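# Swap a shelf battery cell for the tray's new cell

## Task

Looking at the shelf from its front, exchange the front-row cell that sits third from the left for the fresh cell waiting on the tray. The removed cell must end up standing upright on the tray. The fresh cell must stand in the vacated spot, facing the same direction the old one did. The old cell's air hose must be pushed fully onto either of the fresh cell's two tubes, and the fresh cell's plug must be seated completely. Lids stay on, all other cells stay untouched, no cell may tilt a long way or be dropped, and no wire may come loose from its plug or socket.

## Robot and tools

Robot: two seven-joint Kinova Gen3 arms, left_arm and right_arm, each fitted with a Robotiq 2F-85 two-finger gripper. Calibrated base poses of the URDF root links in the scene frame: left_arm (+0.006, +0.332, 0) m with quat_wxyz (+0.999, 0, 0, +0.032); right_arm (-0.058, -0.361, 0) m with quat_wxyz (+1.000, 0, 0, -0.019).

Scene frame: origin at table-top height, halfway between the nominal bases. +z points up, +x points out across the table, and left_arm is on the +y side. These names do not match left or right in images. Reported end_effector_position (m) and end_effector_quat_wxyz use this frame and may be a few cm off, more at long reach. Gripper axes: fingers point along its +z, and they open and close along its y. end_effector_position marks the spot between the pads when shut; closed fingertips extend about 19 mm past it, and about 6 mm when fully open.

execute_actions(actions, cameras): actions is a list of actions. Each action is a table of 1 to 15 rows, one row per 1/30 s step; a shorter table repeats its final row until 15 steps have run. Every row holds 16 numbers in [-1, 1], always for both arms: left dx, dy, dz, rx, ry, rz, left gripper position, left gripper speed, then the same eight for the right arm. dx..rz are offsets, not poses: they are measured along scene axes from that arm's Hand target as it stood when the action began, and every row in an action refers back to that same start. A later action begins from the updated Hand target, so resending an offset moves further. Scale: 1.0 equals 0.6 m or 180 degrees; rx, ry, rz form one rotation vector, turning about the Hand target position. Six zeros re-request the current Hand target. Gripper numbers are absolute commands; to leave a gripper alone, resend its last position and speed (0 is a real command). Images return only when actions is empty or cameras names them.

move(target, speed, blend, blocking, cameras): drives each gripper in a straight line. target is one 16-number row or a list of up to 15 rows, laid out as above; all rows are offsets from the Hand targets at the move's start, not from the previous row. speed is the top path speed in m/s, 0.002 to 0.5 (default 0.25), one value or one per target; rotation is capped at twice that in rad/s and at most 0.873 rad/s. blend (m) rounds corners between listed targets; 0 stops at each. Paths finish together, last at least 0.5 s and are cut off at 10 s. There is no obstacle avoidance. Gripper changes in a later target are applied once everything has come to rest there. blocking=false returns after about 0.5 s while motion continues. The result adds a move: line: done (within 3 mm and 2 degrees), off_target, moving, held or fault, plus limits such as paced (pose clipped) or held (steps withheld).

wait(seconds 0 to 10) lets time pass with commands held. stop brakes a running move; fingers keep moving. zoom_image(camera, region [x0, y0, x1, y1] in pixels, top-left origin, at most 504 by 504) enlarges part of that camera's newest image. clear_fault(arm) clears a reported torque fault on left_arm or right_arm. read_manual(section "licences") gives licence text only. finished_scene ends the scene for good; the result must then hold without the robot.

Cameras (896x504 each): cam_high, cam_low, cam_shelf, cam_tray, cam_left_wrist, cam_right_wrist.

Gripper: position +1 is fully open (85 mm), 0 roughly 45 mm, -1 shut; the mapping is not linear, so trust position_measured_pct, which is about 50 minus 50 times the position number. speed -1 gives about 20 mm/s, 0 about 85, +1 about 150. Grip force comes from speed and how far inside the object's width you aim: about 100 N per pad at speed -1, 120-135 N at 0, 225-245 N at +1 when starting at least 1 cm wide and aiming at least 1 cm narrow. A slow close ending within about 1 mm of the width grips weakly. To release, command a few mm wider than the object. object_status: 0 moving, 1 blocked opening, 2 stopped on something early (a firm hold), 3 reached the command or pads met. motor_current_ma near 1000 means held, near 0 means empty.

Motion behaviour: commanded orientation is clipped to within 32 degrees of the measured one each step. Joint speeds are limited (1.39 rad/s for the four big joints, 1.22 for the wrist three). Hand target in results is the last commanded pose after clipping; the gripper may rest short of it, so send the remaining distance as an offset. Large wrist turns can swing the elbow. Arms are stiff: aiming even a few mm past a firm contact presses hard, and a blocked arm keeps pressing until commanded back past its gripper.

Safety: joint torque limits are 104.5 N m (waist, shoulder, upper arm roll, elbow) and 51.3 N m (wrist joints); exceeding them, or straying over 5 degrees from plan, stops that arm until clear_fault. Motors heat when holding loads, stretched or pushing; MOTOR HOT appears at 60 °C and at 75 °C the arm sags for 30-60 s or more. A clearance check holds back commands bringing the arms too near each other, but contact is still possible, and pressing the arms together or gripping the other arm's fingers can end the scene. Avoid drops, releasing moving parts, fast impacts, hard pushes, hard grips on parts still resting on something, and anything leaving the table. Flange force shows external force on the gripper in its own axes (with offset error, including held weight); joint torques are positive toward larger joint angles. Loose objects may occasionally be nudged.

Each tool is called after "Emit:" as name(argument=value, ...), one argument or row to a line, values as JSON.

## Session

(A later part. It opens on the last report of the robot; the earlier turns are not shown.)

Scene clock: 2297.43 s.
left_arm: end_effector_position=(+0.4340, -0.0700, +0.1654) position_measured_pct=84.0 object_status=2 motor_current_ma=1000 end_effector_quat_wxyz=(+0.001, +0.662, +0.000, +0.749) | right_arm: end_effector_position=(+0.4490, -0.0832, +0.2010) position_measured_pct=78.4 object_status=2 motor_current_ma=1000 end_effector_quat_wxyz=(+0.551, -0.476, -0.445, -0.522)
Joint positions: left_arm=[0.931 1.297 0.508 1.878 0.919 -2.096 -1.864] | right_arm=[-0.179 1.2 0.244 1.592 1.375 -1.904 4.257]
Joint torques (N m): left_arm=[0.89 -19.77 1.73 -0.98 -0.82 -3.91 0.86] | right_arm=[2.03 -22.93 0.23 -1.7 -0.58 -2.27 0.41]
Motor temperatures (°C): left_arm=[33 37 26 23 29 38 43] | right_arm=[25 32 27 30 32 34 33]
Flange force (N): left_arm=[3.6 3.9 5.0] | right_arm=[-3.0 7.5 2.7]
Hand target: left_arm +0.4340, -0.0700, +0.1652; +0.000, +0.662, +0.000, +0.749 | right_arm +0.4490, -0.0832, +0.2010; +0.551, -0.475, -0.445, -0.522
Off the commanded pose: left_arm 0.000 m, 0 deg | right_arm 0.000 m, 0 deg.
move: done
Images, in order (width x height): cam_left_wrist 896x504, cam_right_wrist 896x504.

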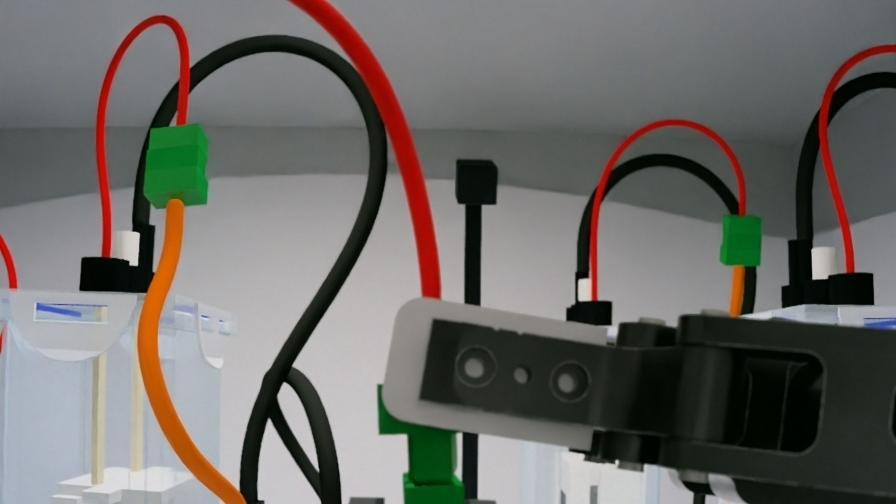

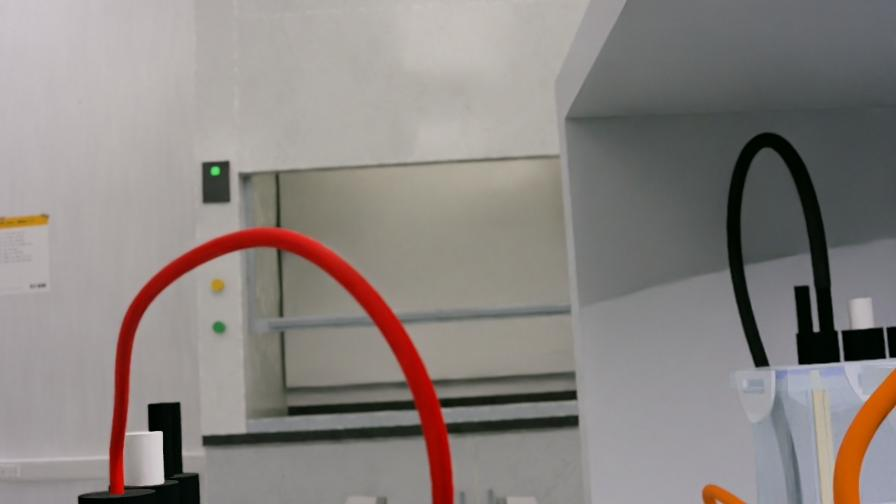

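Emit:
zoom_image(
  camera="cam_left_wrist",
  region=[395, 434, 475, 504],
)

Emit:
move(
  target=[0,0,0,0,0,0,-0.95,-1, 0,0,0.01,0,0,0,-0.9,-1],
  speed=0.02,
  cameras=["cam_left_wrist","cam_shelf","cam_tray","cam_high","cam_low"],
)

Emit:
zoom_image(
  camera="cam_left_wrist",
  region=[395, 424, 475, 504],
)

Scaled by 6.300 from the camera's 896x504 image, which has a finer 1280x720 frame.

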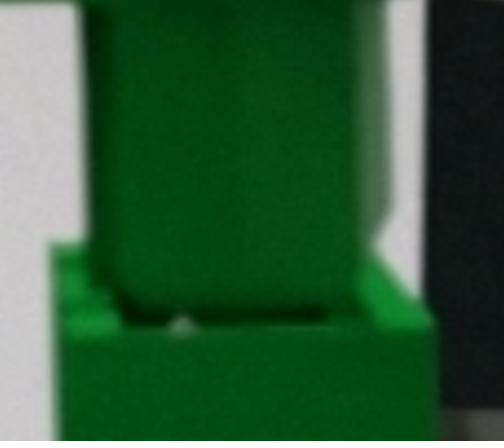

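Scene clock: 2309.93 s.
left_arm: end_effector_position=(+0.4340, -0.0700, +0.1652) position_measured_pct=84.0 object_status=2 motor_current_ma=1000 end_effector_quat_wxyz=(+0.001, +0.662, +0.000, +0.749) | right_arm: end_effector_position=(+0.4490, -0.0832, +0.2070) position_measured_pct=78.4 object_status=2 motor_current_ma=1000 end_effector_quat_wxyz=(+0.551, -0.475, -0.445, -0.522)
Joint positions: left_arm=[0.931 1.297 0.508 1.878 0.919 -2.096 -1.864] | right_arm=[-0.18 1.187 0.245 1.598 1.375 -1.903 4.25]
Joint torques (N m): left_arm=[1.09 -18.21 2.06 -0.51 -0.66 -3.06 0.84] | right_arm=[1.98 -24.44 -0.36 -2.26 -0.96 -3.01 0.49]
Flange force (N): left_arm=[6.1 3.8 5.6] | right_arm=[-5.5 7.3 2.2]
Hand target: left_arm +0.4340, -0.0700, +0.1652; +0.001, +0.662, +0.000, +0.749 | right_arm +0.4490, -0.0832, +0.2070; +0.551, -0.475, -0.445, -0.523
Off the commanded pose: left_arm 0.000 m, 0 deg | right_arm 0.000 m, 0 deg.
move: done
Images, in order (width x height): cam_high 896x504, cam_low 896x504, cam_shelf 896x504, cam_tray 896x504, cam_left_wrist 896x504.

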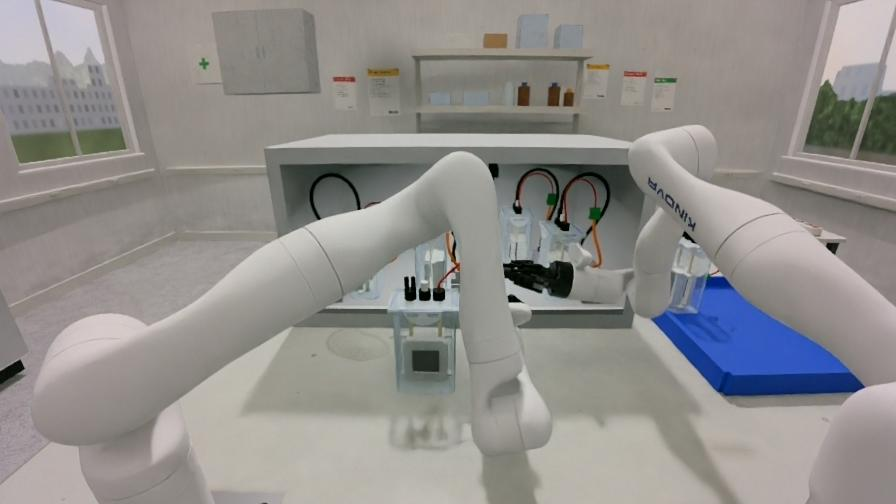

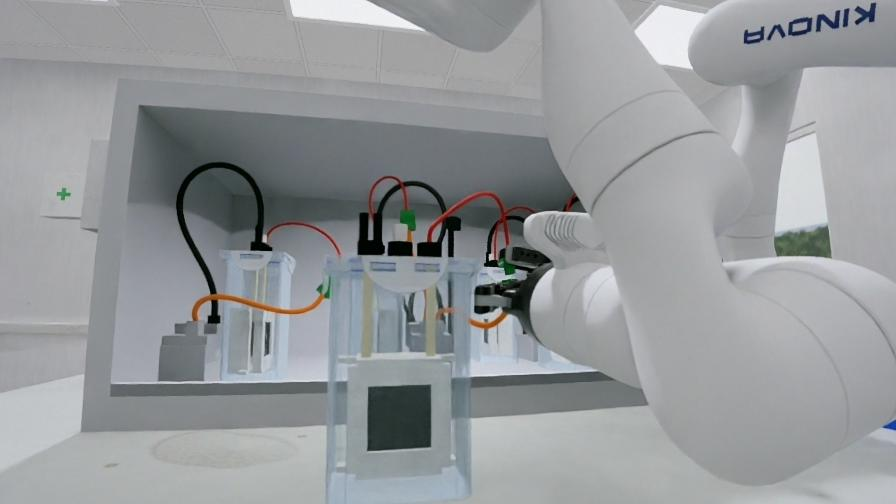

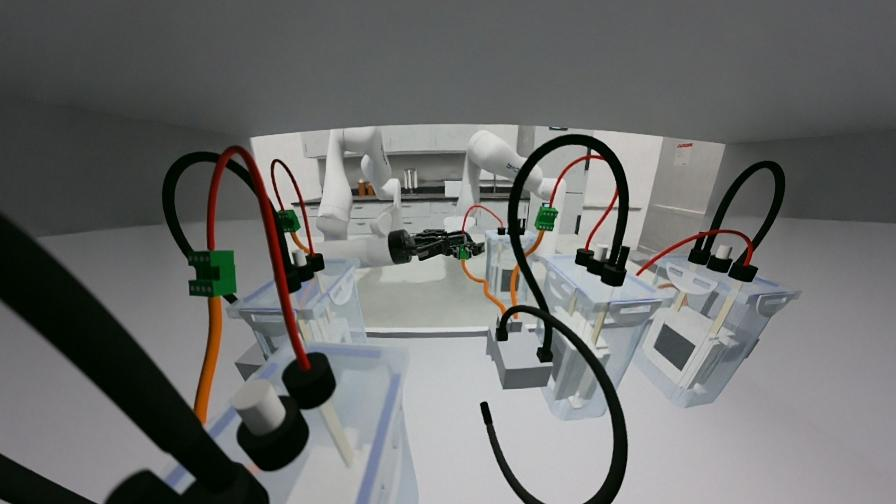

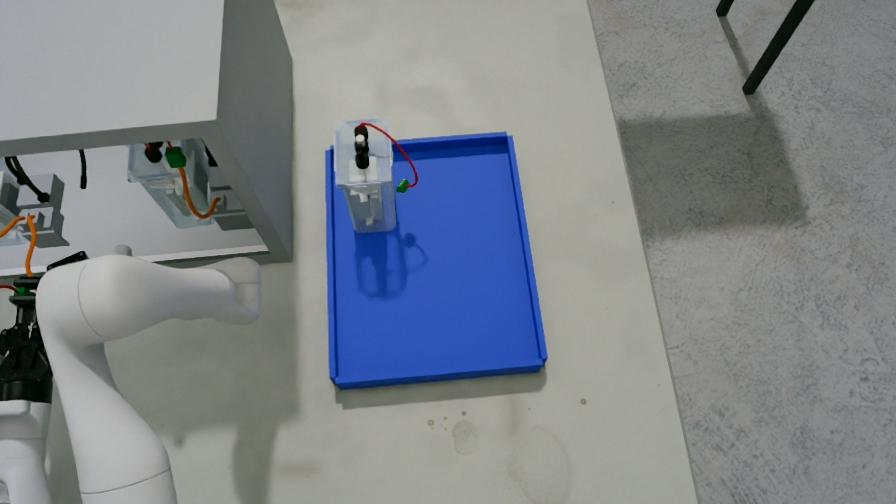

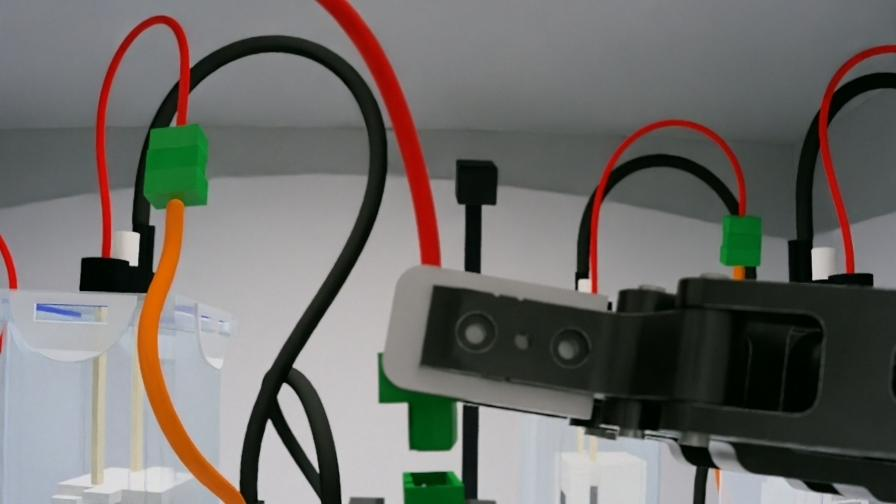

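Scaled by 6.300 from the camera's 896x504 image, which has a finer 1280x720 frame.

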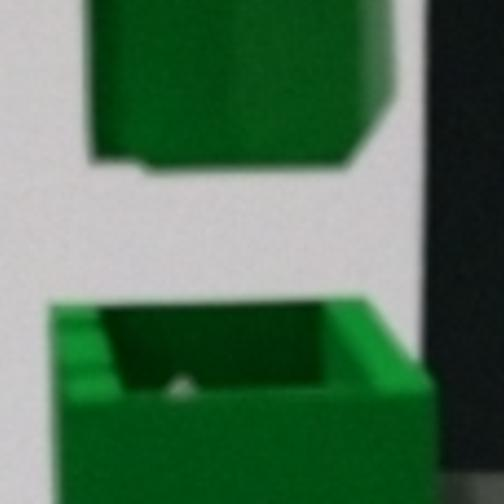

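Emit:
move(
  target=[0,0,0,0,0,0,-0.95,-1, 0,0,0.07,0,0,0,-0.9,-1],
  speed=0.05,
  cameras=["cam_left_wrist"],
)

Emit:
zoom_image(
  camera="cam_left_wrist",
  region=[370, 150, 510, 270],
)

Emit:
zoom_image(
  camera="cam_left_wrist",
  region=[395, 424, 475, 504],
)

Scene clock: 2340.10 s.
left_arm: end_effector_position=(+0.4340, -0.0700, +0.1652) position_measured_pct=84.0 object_status=2 motor_current_ma=1000 end_effector_quat_wxyz=(+0.001, +0.662, +0.000, +0.749) | right_arm: end_effector_position=(+0.4490, -0.0832, +0.2490) position_measured_pct=78.4 object_status=2 motor_current_ma=1000 end_effector_quat_wxyz=(+0.551, -0.475, -0.445, -0.522)
Joint positions: left_arm=[0.931 1.297 0.508 1.878 0.919 -2.096 -1.864] | right_arm=[-0.184 1.096 0.253 1.631 1.374 -1.897 4.19]
Joint torques (N m): left_arm=[1.07 -18.18 2.03 -0.52 -0.67 -3.06 0.85] | right_arm=[2.06 -24.25 -0.3 -2.6 -1.17 -2.93 0.49]
Flange force (N): left_arm=[6.2 3.8 5.6] | right_arm=[-5.2 7.9 2.3]
Hand target: left_arm +0.4340, -0.0700, +0.1652; +0.001, +0.662, +0.000, +0.749 | right_arm +0.4490, -0.0832, +0.2490; +0.551, -0.475, -0.445, -0.522
Off the commanded pose: left_arm 0.000 m, 0 deg | right_arm 0.000 m, 0 deg.
move: done
Images, in order (width x height): cam_left_wrist 896x504.

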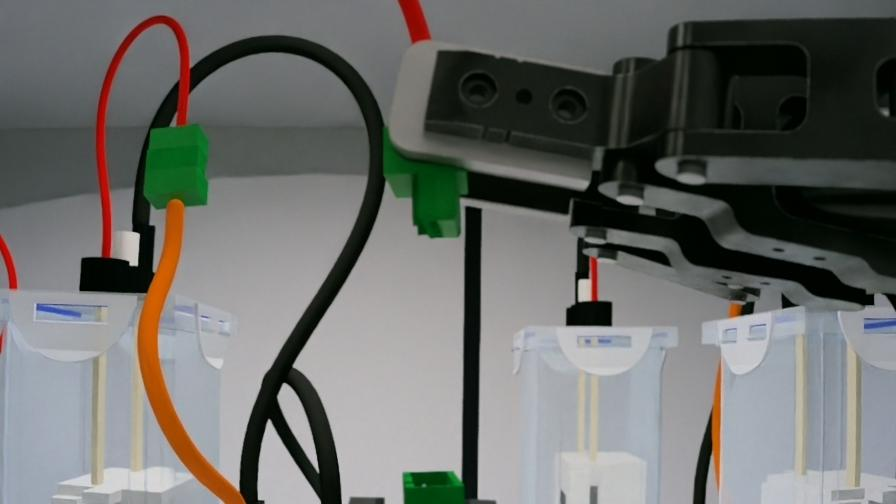

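Scaled by 3.600 from the camera's 896x504 image, which has a finer 1280x720 frame.

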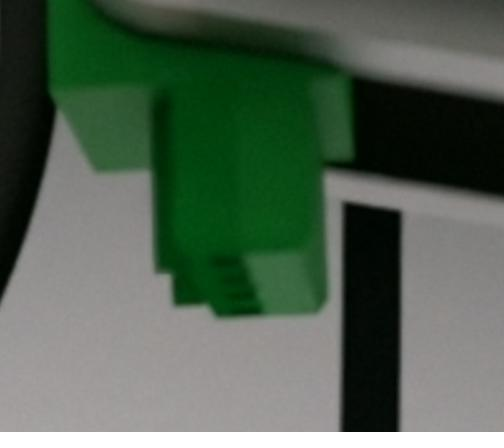

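Scaled by 6.300 from the camera's 896x504 image, which has a finer 1280x720 frame.

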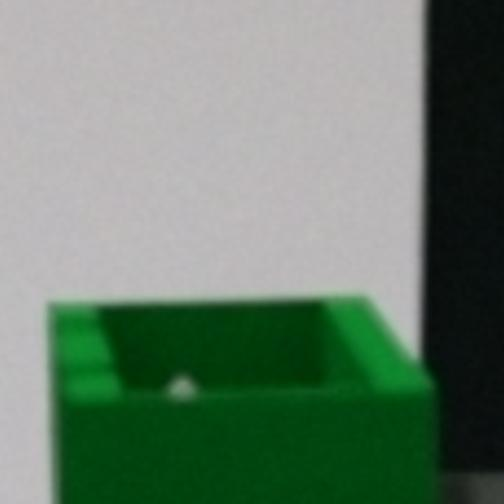

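Emit:
zoom_image(
  camera="cam_left_wrist",
  region=[400, 185, 470, 245],
)

Emit:
zoom_image(
  camera="cam_left_wrist",
  region=[375, 120, 475, 245],
)

Scaled by 7.200 from the camera's 896x504 image, which has a finer 1280x720 frame.

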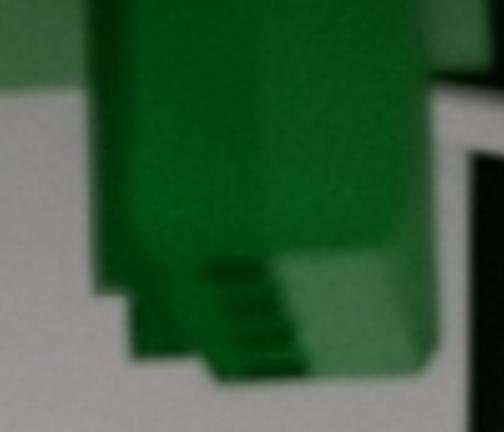

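Scaled by 4.032 from the camera's 896x504 image, which has a finer 1280x720 frame.

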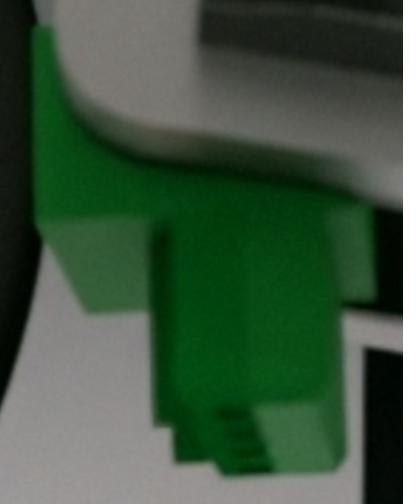

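Emit:
move(
  target=[0,0,0,0,0,0,-0.95,-1, 0,0,0,0.0056,0,0.0306,-0.9,-1],
  speed=0.05,
  cameras=["cam_left_wrist"],
)

Emit:
zoom_image(
  camera="cam_left_wrist",
  region=[375, 120, 475, 245],
)

Emit:
move(
  target=[0,0,0,0,0,0,-0.95,-1, 0,0,-0.07,0,0,0,-0.9,-1],
  speed=0.05,
  cameras=["cam_left_wrist"],
)

Emit:
zoom_image(
  camera="cam_left_wrist",
  region=[395, 424, 475, 504],
)

Scene clock: 2377.23 s.
left_arm: end_effector_position=(+0.4340, -0.0700, +0.1652) position_measured_pct=84.0 object_status=2 motor_current_ma=1000 end_effector_quat_wxyz=(+0.000, +0.662, +0.000, +0.749) | right_arm: end_effector_position=(+0.4490, -0.0832, +0.2490) position_measured_pct=78.4 object_status=2 motor_current_ma=1000 end_effector_quat_wxyz=(+0.579, -0.449, -0.462, -0.499)
Joint positions: left_arm=[0.931 1.297 0.508 1.878 0.919 -2.096 -1.864] | right_arm=[-0.176 1.137 0.246 1.512 1.424 -1.941 4.123]
Joint torques (N m): left_arm=[1.12 -18.23 2 -0.52 -0.69 -3.05 0.83] | right_arm=[2.04 -24.71 -0.36 -2.95 -1.31 -2.86 0.42]
Flange force (N): left_arm=[6.1 3.7 5.5] | right_arm=[-4.7 8.1 1.6]
Hand target: left_arm +0.4340, -0.0700, +0.1653; +0.000, +0.662, +0.000, +0.749 | right_arm +0.4490, -0.0832, +0.2490; +0.579, -0.449, -0.462, -0.499
Off the commanded pose: left_arm 0.000 m, 0 deg | right_arm 0.000 m, 0 deg.
move: done
Images, in order (width x height): cam_left_wrist 896x504.

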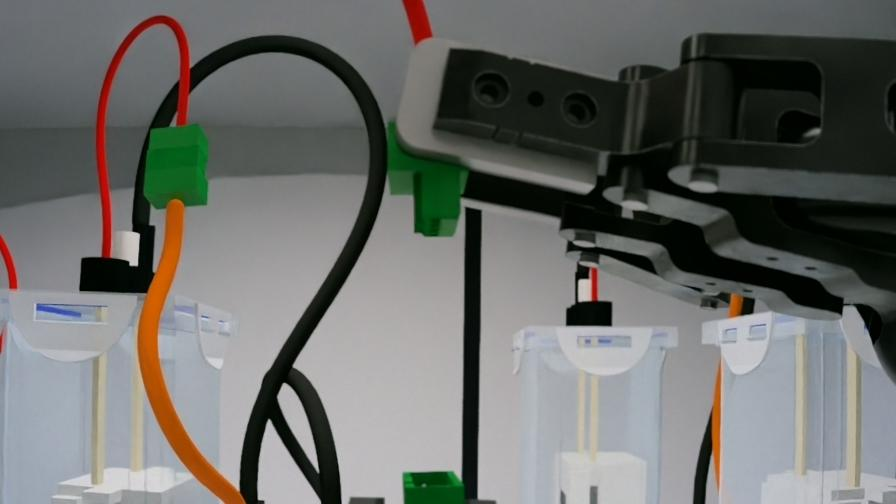

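Scaled by 4.032 from the camera's 896x504 image, which has a finer 1280x720 frame.

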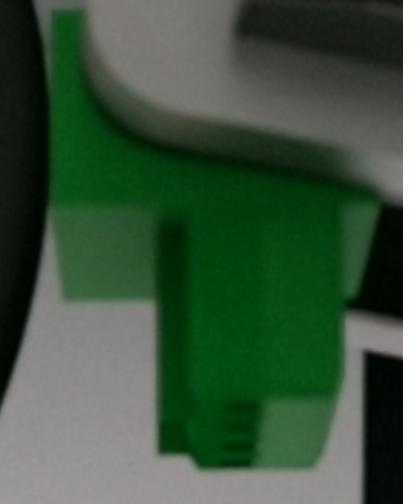

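Scene clock: 2378.40 s.
left_arm: end_effector_position=(+0.4340, -0.0700, +0.1652) position_measured_pct=84.0 object_status=2 motor_current_ma=1000 end_effector_quat_wxyz=(+0.000, +0.662, +0.000, +0.749) | right_arm: end_effector_position=(+0.4490, -0.0832, +0.2071) position_measured_pct=78.4 object_status=2 motor_current_ma=1000 end_effector_quat_wxyz=(+0.579, -0.449, -0.462, -0.499)
Joint positions: left_arm=[0.931 1.297 0.508 1.878 0.919 -2.096 -1.864] | right_arm=[-0.172 1.226 0.24 1.477 1.427 -1.943 4.178]
Joint torques (N m): left_arm=[1.07 -18.24 2.04 -0.56 -0.67 -3.05 0.83] | right_arm=[1.97 -24.93 -0.42 -2.67 -1.13 -2.93 0.43]
Flange force (N): left_arm=[6.1 3.6 5.5] | right_arm=[-5.0 7.6 1.4]
Hand target: left_arm +0.4340, -0.0700, +0.1653; +0.000, +0.662, +0.000, +0.749 | right_arm +0.4490, -0.0832, +0.2070; +0.579, -0.449, -0.462, -0.499
Off the commanded pose: left_arm 0.000 m, 0 deg | right_arm 0.000 m, 0 deg.
move: done
Images, in order (width x height): cam_left_wrist 896x504.

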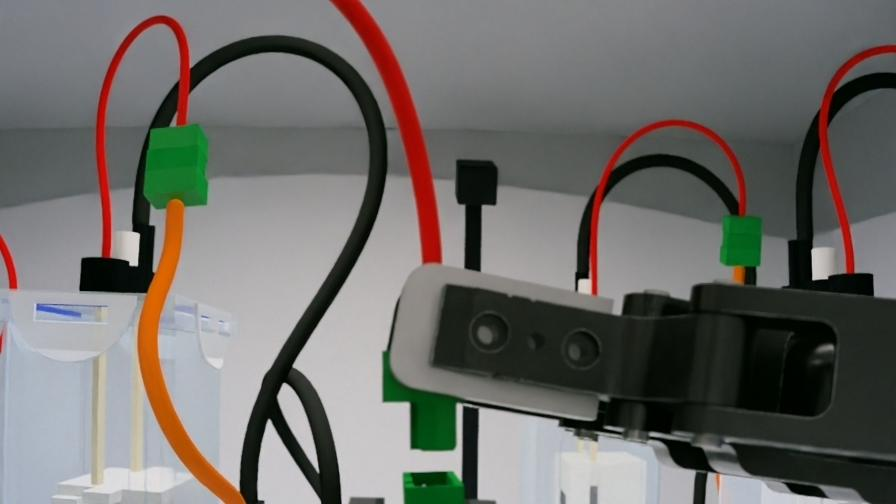

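Scaled by 6.300 from the camera's 896x504 image, which has a finer 1280x720 frame.

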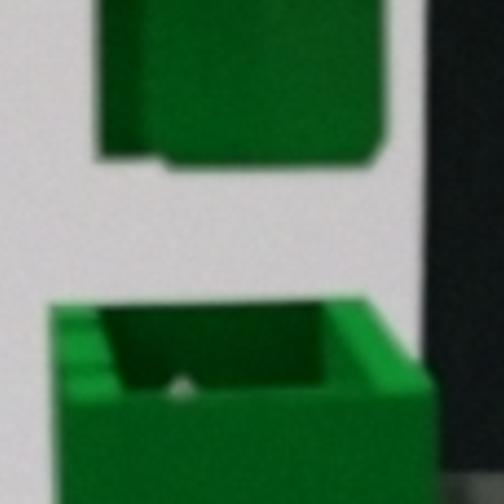

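Emit:
move(
  target=[0,0,0,0,0,0,-0.95,-1, 0,0.00125,-0.0085,0,0,0.0083,-0.9,-1],
  speed=0.03,
  cameras=["cam_left_wrist"],
)

Emit:
zoom_image(
  camera="cam_left_wrist",
  region=[395, 424, 475, 504],
)

Scene clock: 2416.03 s.
left_arm: end_effector_position=(+0.4340, -0.0700, +0.1652) position_measured_pct=84.0 object_status=2 motor_current_ma=1000 end_effector_quat_wxyz=(+0.000, +0.662, +0.000, +0.749) | right_arm: end_effector_position=(+0.4490, -0.0824, +0.2019) position_measured_pct=78.4 object_status=2 motor_current_ma=1000 end_effector_quat_wxyz=(+0.586, -0.443, -0.468, -0.492)
Joint positions: left_arm=[0.931 1.297 0.508 1.878 0.919 -2.096 -1.864] | right_arm=[-0.172 1.245 0.239 1.439 1.439 -1.951 4.163]
Joint torques (N m): left_arm=[1.11 -18.25 2.11 -0.53 -0.67 -3.07 0.86] | right_arm=[2.02 -25.24 -0.46 -2.97 -1.15 -2.91 0.43]
Flange force (N): left_arm=[6.0 3.8 5.7] | right_arm=[-5.1 7.0 1.4]
Hand target: left_arm +0.4340, -0.0700, +0.1653; +0.000, +0.662, +0.000, +0.749 | right_arm +0.4490, -0.0824, +0.2019; +0.586, -0.443, -0.468, -0.492
Off the commanded pose: left_arm 0.000 m, 0 deg | right_arm 0.000 m, 0 deg.
move: done
Images, in order (width x height): cam_left_wrist 896x504.

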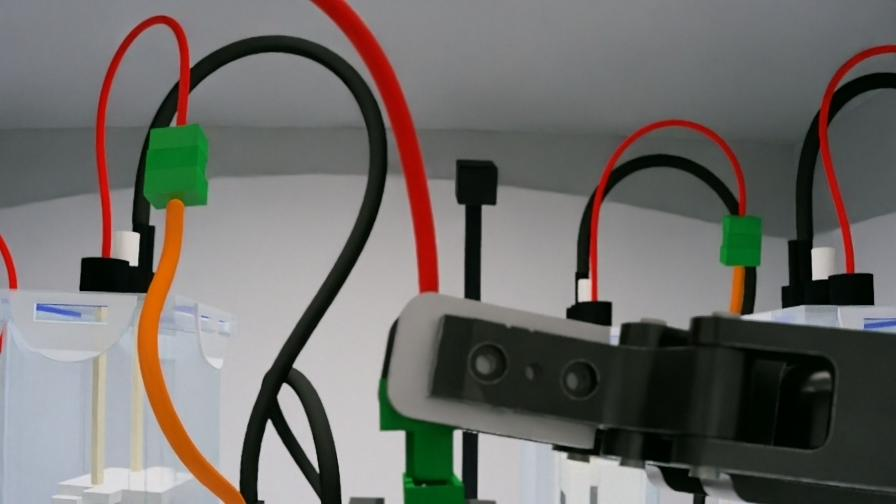

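Scaled by 6.300 from the camera's 896x504 image, which has a finer 1280x720 frame.

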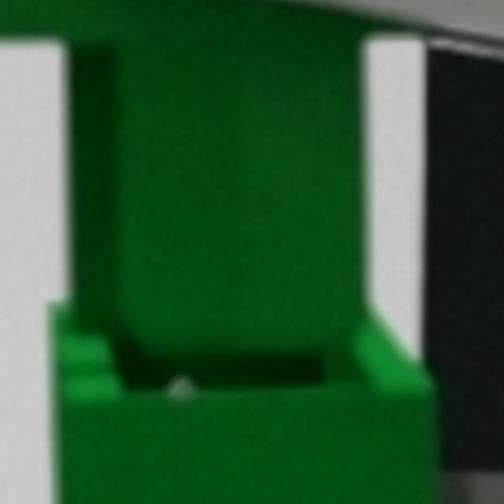

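Emit:
move(
  target=[0,0,0,0,0,0,-0.95,-1, 0,0,-0.0027,0,0,0,-0.9,-1],
  speed=0.01,
  cameras=["cam_left_wrist"],
)

Emit:
zoom_image(
  camera="cam_left_wrist",
  region=[395, 424, 475, 504],
)

Scene clock: 2422.77 s.
left_arm: end_effector_position=(+0.4340, -0.0700, +0.1652) position_measured_pct=84.0 object_status=2 motor_current_ma=1000 end_effector_quat_wxyz=(+0.000, +0.662, +0.000, +0.749) | right_arm: end_effector_position=(+0.4490, -0.0824, +0.2004) position_measured_pct=78.4 object_status=2 motor_current_ma=1000 end_effector_quat_wxyz=(+0.586, -0.443, -0.468, -0.492)
Joint positions: left_arm=[0.931 1.297 0.508 1.878 0.919 -2.096 -1.864] | right_arm=[-0.172 1.248 0.239 1.437 1.439 -1.951 4.165]
Joint torques (N m): left_arm=[1.03 -21.15 1.57 -1.37 -1.11 -4.62 0.82] | right_arm=[1.76 -22.33 0.57 -1.91 -0.29 -1.5 0.39]
Flange force (N): left_arm=[1.4 3.5 4.7] | right_arm=[-0.1 8.4 1.8]
Hand target: left_arm +0.4340, -0.0700, +0.1652; +0.000, +0.662, +0.000, +0.749 | right_arm +0.4490, -0.0824, +0.2003; +0.586, -0.443, -0.468, -0.492
Off the commanded pose: left_arm 0.000 m, 0 deg | right_arm 0.000 m, 0 deg.
move: done
Images, in order (width x height): cam_left_wrist 896x504.

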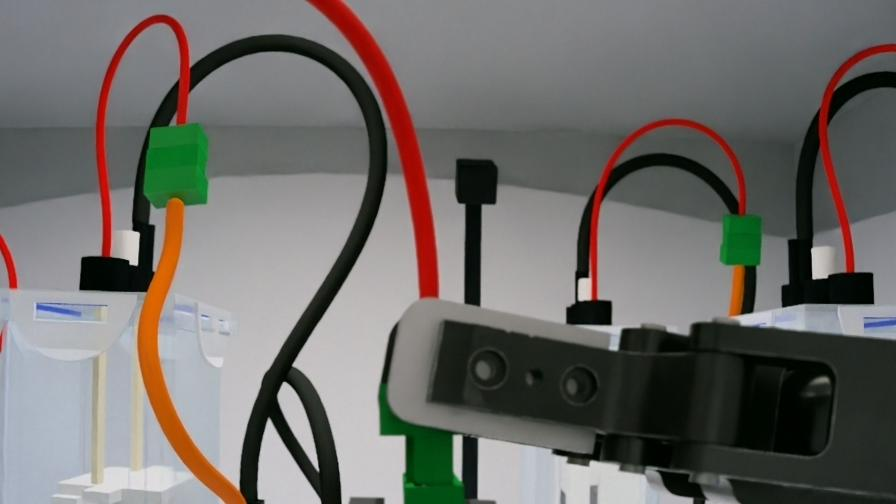

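Scaled by 6.300 from the camera's 896x504 image, which has a finer 1280x720 frame.

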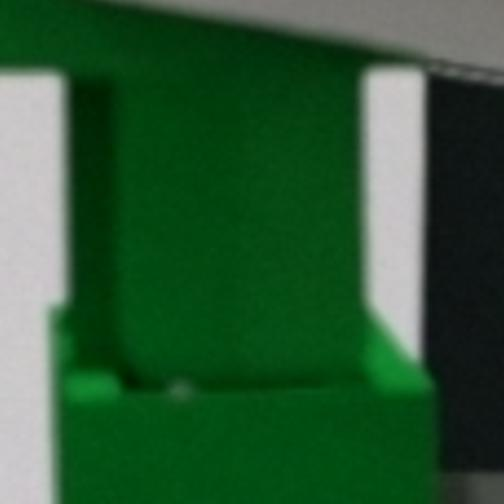

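Emit:
move(
  target=[
    [0,0,0,0,0,0,-0.95,-1, 0,0,0.0025,0,0,0,-0.9,-1],
    [0,0,0,0,0,0,-0.95,-1, 0.0017,0,0.0025,0,0,0,-0.9,-1],
    [0,0,0,0,0,0,-0.95,-1, 0.0017,0,-0.0005,0,0,0,-0.9,-1],
  ],
  speed=0.02,
  cameras=["cam_left_wrist"],
)

Emit:
zoom_image(
  camera="cam_left_wrist",
  region=[395, 424, 475, 504],
)

Scene clock: 2451.70 s.
left_arm: end_effector_position=(+0.4340, -0.0700, +0.1653) position_measured_pct=84.0 object_status=2 motor_current_ma=1000 end_effector_quat_wxyz=(+0.001, +0.662, +0.000, +0.749) | right_arm: end_effector_position=(+0.4500, -0.0824, +0.2000) position_measured_pct=78.4 object_status=2 motor_current_ma=1000 end_effector_quat_wxyz=(+0.586, -0.443, -0.468, -0.492)
Joint positions: left_arm=[0.931 1.297 0.508 1.878 0.919 -2.096 -1.864] | right_arm=[-0.172 1.25 0.239 1.433 1.438 -1.951 4.162]
Joint torques (N m): left_arm=[0.36 -19.24 1.53 -0.88 -0.61 -3.59 0.86] | right_arm=[1.93 -23.98 -0.06 -2.21 -0.57 -2.61 0.44]
Flange force (N): left_arm=[4.6 4.5 4.2] | right_arm=[-3.1 9.4 2.0]
Hand target: left_arm +0.4340, -0.0700, +0.1652; +0.001, +0.662, +0.000, +0.749 | right_arm +0.4500, -0.0824, +0.2000; +0.586, -0.443, -0.468, -0.492
Off the commanded pose: left_arm 0.000 m, 0 deg | right_arm 0.000 m, 0 deg.
move: done
Images, in order (width x height): cam_left_wrist 896x504.

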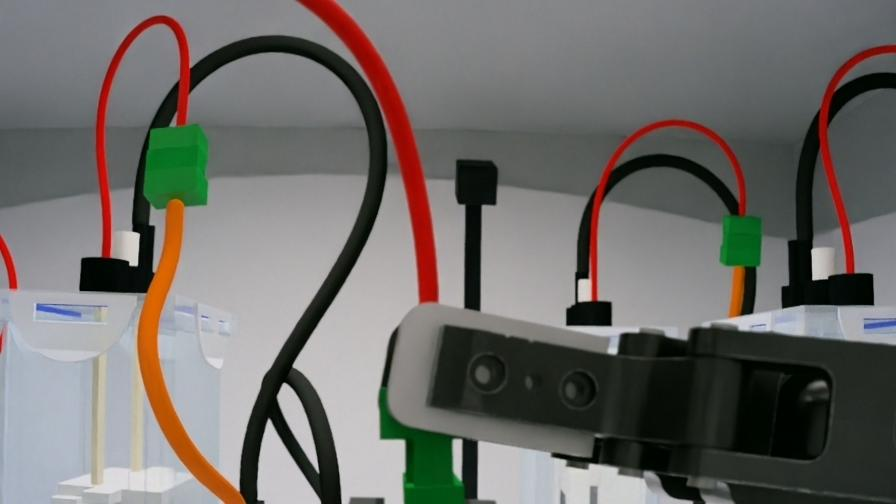

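Scaled by 6.300 from the camera's 896x504 image, which has a finer 1280x720 frame.

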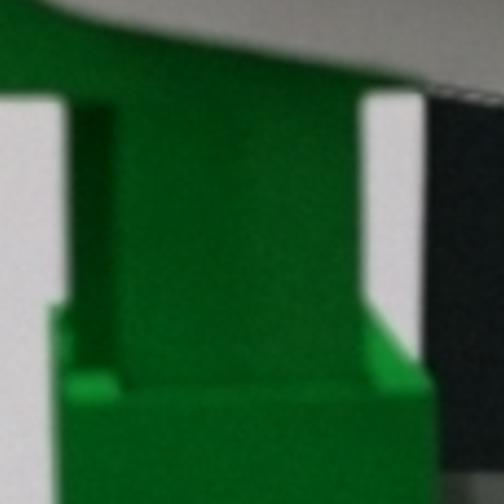

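Emit:
move(
  target=[0,0,0,0,0,0,-0.95,-1, 0,0,-0.0025,0,0,0,-0.9,-1],
  speed=0.01,
  cameras=["cam_left_wrist"],
)

Emit:
zoom_image(
  camera="cam_left_wrist",
  region=[395, 424, 475, 504],
)

Scene clock: 2457.80 s.
left_arm: end_effector_position=(+0.4340, -0.0700, +0.1652) position_measured_pct=84.0 object_status=2 motor_current_ma=1000 end_effector_quat_wxyz=(+0.001, +0.662, +0.000, +0.749) | right_arm: end_effector_position=(+0.4500, -0.0824, +0.1985) position_measured_pct=78.4 object_status=2 motor_current_ma=1000 end_effector_quat_wxyz=(+0.586, -0.443, -0.468, -0.492)
Joint positions: left_arm=[0.932 1.297 0.508 1.878 0.919 -2.096 -1.864] | right_arm=[-0.172 1.253 0.239 1.431 1.438 -1.951 4.163]
Joint torques (N m): left_arm=[-0.49 -19.04 1.26 -1.16 -0.53 -3.27 0.87] | right_arm=[1.34 -24.19 -0.41 -1.93 -0.13 -3.08 0.38]
Flange force (N): left_arm=[5.5 4.2 2.2] | right_arm=[-3.8 11.4 1.6]
Hand target: left_arm +0.4340, -0.0700, +0.1652; +0.000, +0.662, +0.000, +0.749 | right_arm +0.4500, -0.0824, +0.1985; +0.586, -0.443, -0.468, -0.492
Off the commanded pose: left_arm 0.000 m, 0 deg | right_arm 0.000 m, 0 deg.
move: done
Images, in order (width x height): cam_left_wrist 896x504.

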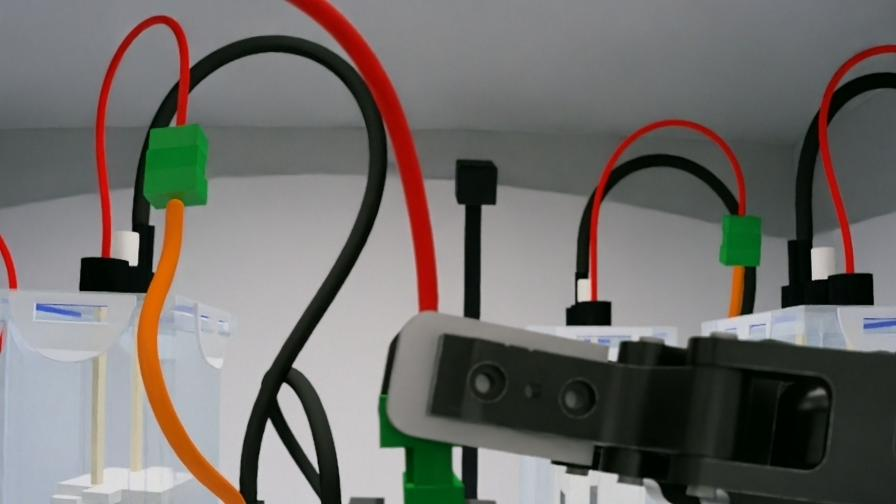

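Scaled by 6.300 from the camera's 896x504 image, which has a finer 1280x720 frame.

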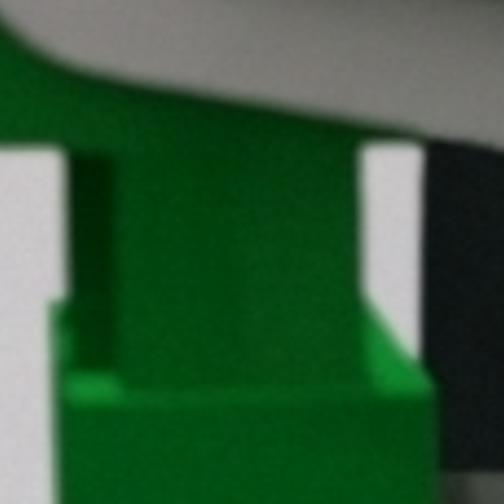

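Emit:
move(
  target=[0,0,0,0,0,0,-0.95,-1, 0,0,-0.0033,0,0,0,-0.9,-1],
  speed=0.01,
)

Emit:
move(
  target=[0,0,0,0,0,0,-0.95,-1, 0,0,-0.0033,0,0,0,-0.9,-1],
  speed=0.01,
  cameras=["cam_left_wrist"],
)

Emit:
zoom_image(
  camera="cam_left_wrist",
  region=[395, 424, 475, 504],
)

Scene clock: 2465.00 s.
left_arm: end_effector_position=(+0.4340, -0.0700, +0.1652) position_measured_pct=84.0 object_status=2 motor_current_ma=1000 end_effector_quat_wxyz=(+0.000, +0.662, +0.000, +0.749) | right_arm: end_effector_position=(+0.4500, -0.0824, +0.1966) position_measured_pct=78.4 object_status=2 motor_current_ma=1000 end_effector_quat_wxyz=(+0.586, -0.443, -0.468, -0.492)
Joint positions: left_arm=[0.931 1.297 0.508 1.878 0.919 -2.096 -1.864] | right_arm=[-0.171 1.257 0.239 1.429 1.438 -1.951 4.166]
Joint torques (N m): left_arm=[-0.55 -20.55 1.06 -1.58 -0.76 -4.11 0.84] | right_arm=[1.21 -22.78 0.1 -1.54 0.3 -2.35 0.35]
Flange force (N): left_arm=[3.0 4.2 1.8] | right_arm=[-1.3 11.5 1.8]
Hand target: left_arm +0.4340, -0.0700, +0.1652; +0.000, +0.662, +0.000, +0.749 | right_arm +0.4500, -0.0824, +0.1965; +0.586, -0.443, -0.468, -0.492
Off the commanded pose: left_arm 0.000 m, 0 deg | right_arm 0.000 m, 0 deg.
move: done

Scene clock: 2465.70 s.
left_arm: end_effector_position=(+0.4340, -0.0700, +0.1652) position_measured_pct=84.0 object_status=2 motor_current_ma=1000 end_effector_quat_wxyz=(+0.001, +0.662, +0.000, +0.749) | right_arm: end_effector_position=(+0.4500, -0.0824, +0.1946) position_measured_pct=78.4 object_status=2 motor_current_ma=1000 end_effector_quat_wxyz=(+0.586, -0.443, -0.468, -0.492)
Joint positions: left_arm=[0.931 1.297 0.508 1.878 0.919 -2.096 -1.864] | right_arm=[-0.171 1.261 0.238 1.427 1.438 -1.951 4.168]
Joint torques (N m): left_arm=[-0.07 -26.18 0.36 -3.06 -1.73 -7.29 0.84] | right_arm=[1.22 -17.21 2.27 -0.47 1.47 0.64 0.38]
Flange force (N): left_arm=[-6.3 3.8 1.6] | right_arm=[9.1 9.9 3.2]
Hand target: left_arm +0.4340, -0.0700, +0.1652; +0.001, +0.662, +0.000, +0.749 | right_arm +0.4500, -0.0824, +0.1946; +0.586, -0.443, -0.468, -0.492
Off the commanded pose: left_arm 0.000 m, 0 deg | right_arm 0.000 m, 0 deg.
move: done
Images, in order (width x height): cam_left_wrist 896x504.

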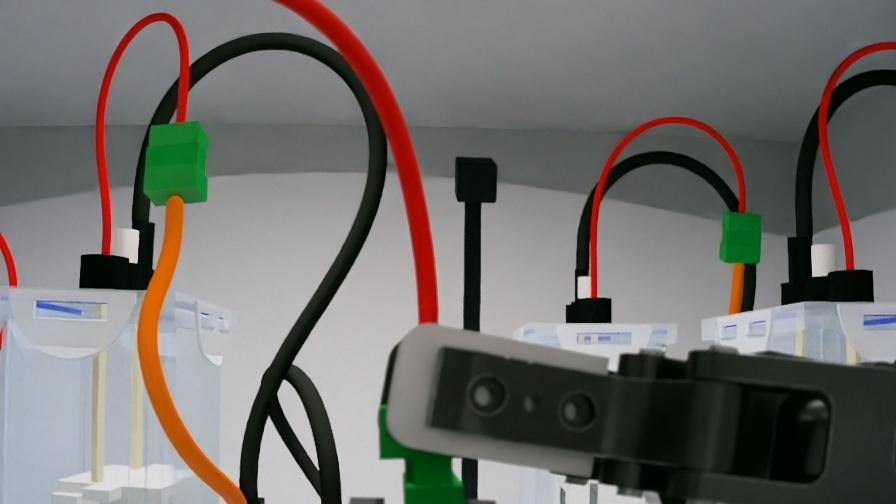

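Scaled by 6.300 from the camera's 896x504 image, which has a finer 1280x720 frame.

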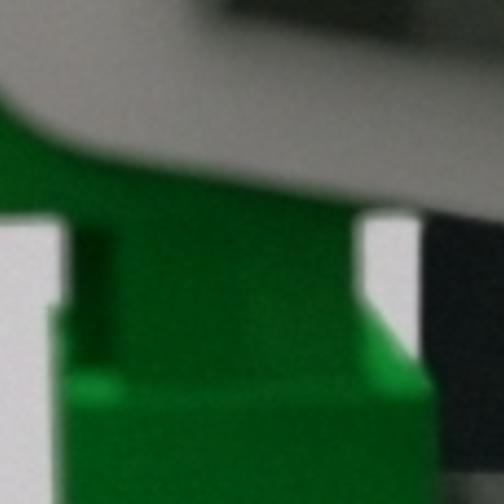

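Emit:
wait(
  seconds=0.2,
  cameras=["cam_left_wrist"],
)

Emit:
zoom_image(
  camera="cam_left_wrist",
  region=[395, 424, 475, 504],
)

Scene clock: 2472.13 s.
left_arm: end_effector_position=(+0.4340, -0.0700, +0.1652) position_measured_pct=84.0 object_status=2 motor_current_ma=1000 end_effector_quat_wxyz=(+0.001, +0.662, +0.000, +0.749) | right_arm: end_effector_position=(+0.4500, -0.0825, +0.1945) position_measured_pct=78.4 object_status=2 motor_current_ma=1000 end_effector_quat_wxyz=(+0.586, -0.443, -0.468, -0.492)
Joint positions: left_arm=[0.931 1.297 0.508 1.878 0.919 -2.096 -1.864] | right_arm=[-0.171 1.261 0.238 1.427 1.438 -1.951 4.168]
Joint torques (N m): left_arm=[-0.11 -26.28 0.39 -3.09 -1.73 -7.36 0.85] | right_arm=[1.25 -17.09 2.33 -0.41 1.48 0.73 0.37]
Flange force (N): left_arm=[-6.5 3.8 1.6] | right_arm=[9.2 9.9 3.2]
Hand target: left_arm +0.4340, -0.0700, +0.1652; +0.001, +0.662, +0.000, +0.749 | right_arm +0.4500, -0.0824, +0.1945; +0.586, -0.443, -0.468, -0.492
Tool commands: left_gripper/position=-0.95 left_gripper/speed=-1.0 right_gripper/position=-0.9 right_gripper/speed=-1.0
Off the commanded pose: left_arm 0.000 m, 0 deg | right_arm 0.000 m, 0 deg.
wait: 0.20 s; at rest from the start
Images, in order (width x height): cam_left_wrist 896x504.

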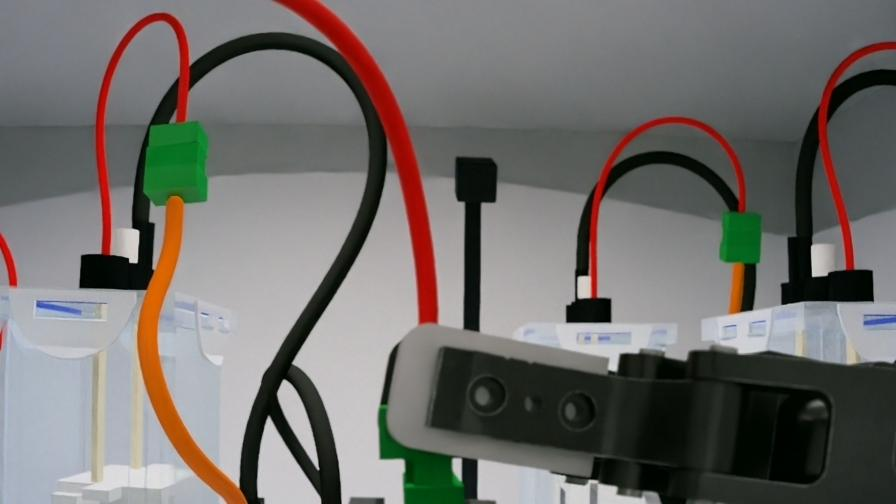

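Scaled by 6.300 from the camera's 896x504 image, which has a finer 1280x720 frame.

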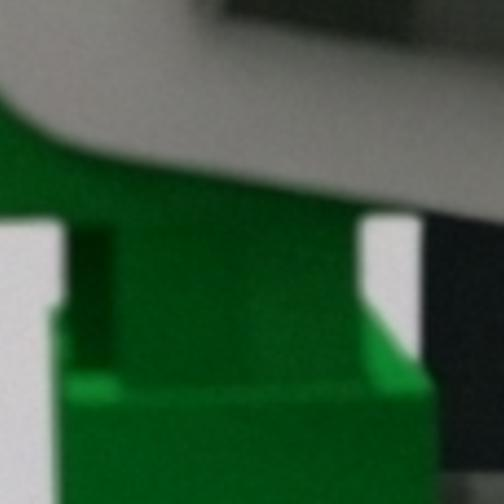

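Emit:
move(
  target=[0,0,0,0,0,0,-0.95,-1, 0,0,-0.0033,0,0,0,-0.9,-1],
  speed=0.01,
  cameras=["cam_left_wrist"],
)

Emit:
zoom_image(
  camera="cam_left_wrist",
  region=[395, 424, 475, 504],
)

Scene clock: 2483.50 s.
left_arm: end_effector_position=(+0.4340, -0.0700, +0.1652) position_measured_pct=84.0 object_status=2 motor_current_ma=1000 end_effector_quat_wxyz=(+0.001, +0.662, +0.000, +0.749) | right_arm: end_effector_position=(+0.4500, -0.0824, +0.1926) position_measured_pct=78.4 object_status=2 motor_current_ma=1000 end_effector_quat_wxyz=(+0.586, -0.443, -0.468, -0.492)
Joint positions: left_arm=[0.931 1.297 0.508 1.878 0.919 -2.096 -1.864] | right_arm=[-0.171 1.266 0.238 1.425 1.438 -1.951 4.17]
Joint torques (N m): left_arm=[0.35 -31.67 -0.25 -4.37 -2.6 -10.31 0.86] | right_arm=[1.25 -12.15 4.4 0.68 2.6 3.52 0.41]
Flange force (N): left_arm=[-15.6 3.7 1.4] | right_arm=[18.3 9.2 4.4]
Hand target: left_arm +0.4340, -0.0700, +0.1652; +0.001, +0.662, +0.000, +0.749 | right_arm +0.4500, -0.0824, +0.1926; +0.586, -0.443, -0.468, -0.492
Off the commanded pose: left_arm 0.000 m, 0 deg | right_arm 0.000 m, 0 deg.
move: done
Images, in order (width x height): cam_left_wrist 896x504.

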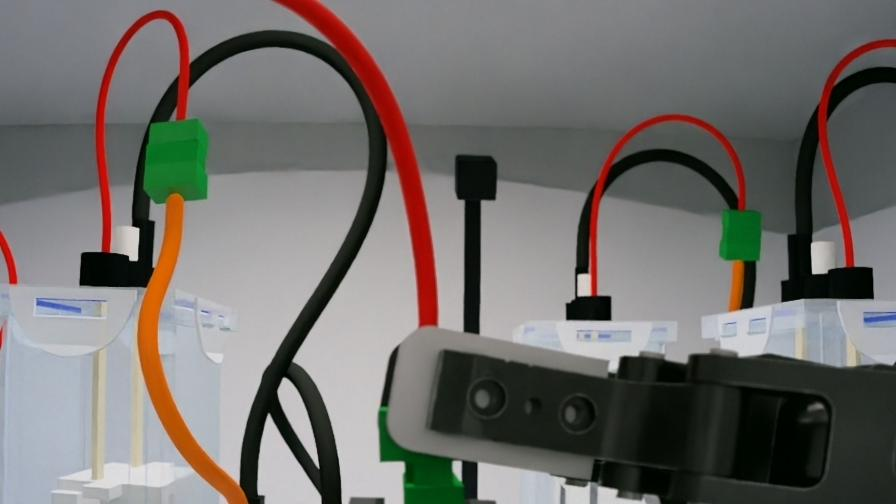

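Scaled by 6.300 from the camera's 896x504 image, which has a finer 1280x720 frame.

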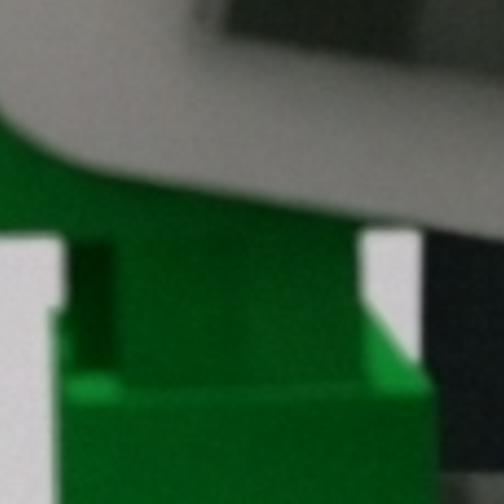

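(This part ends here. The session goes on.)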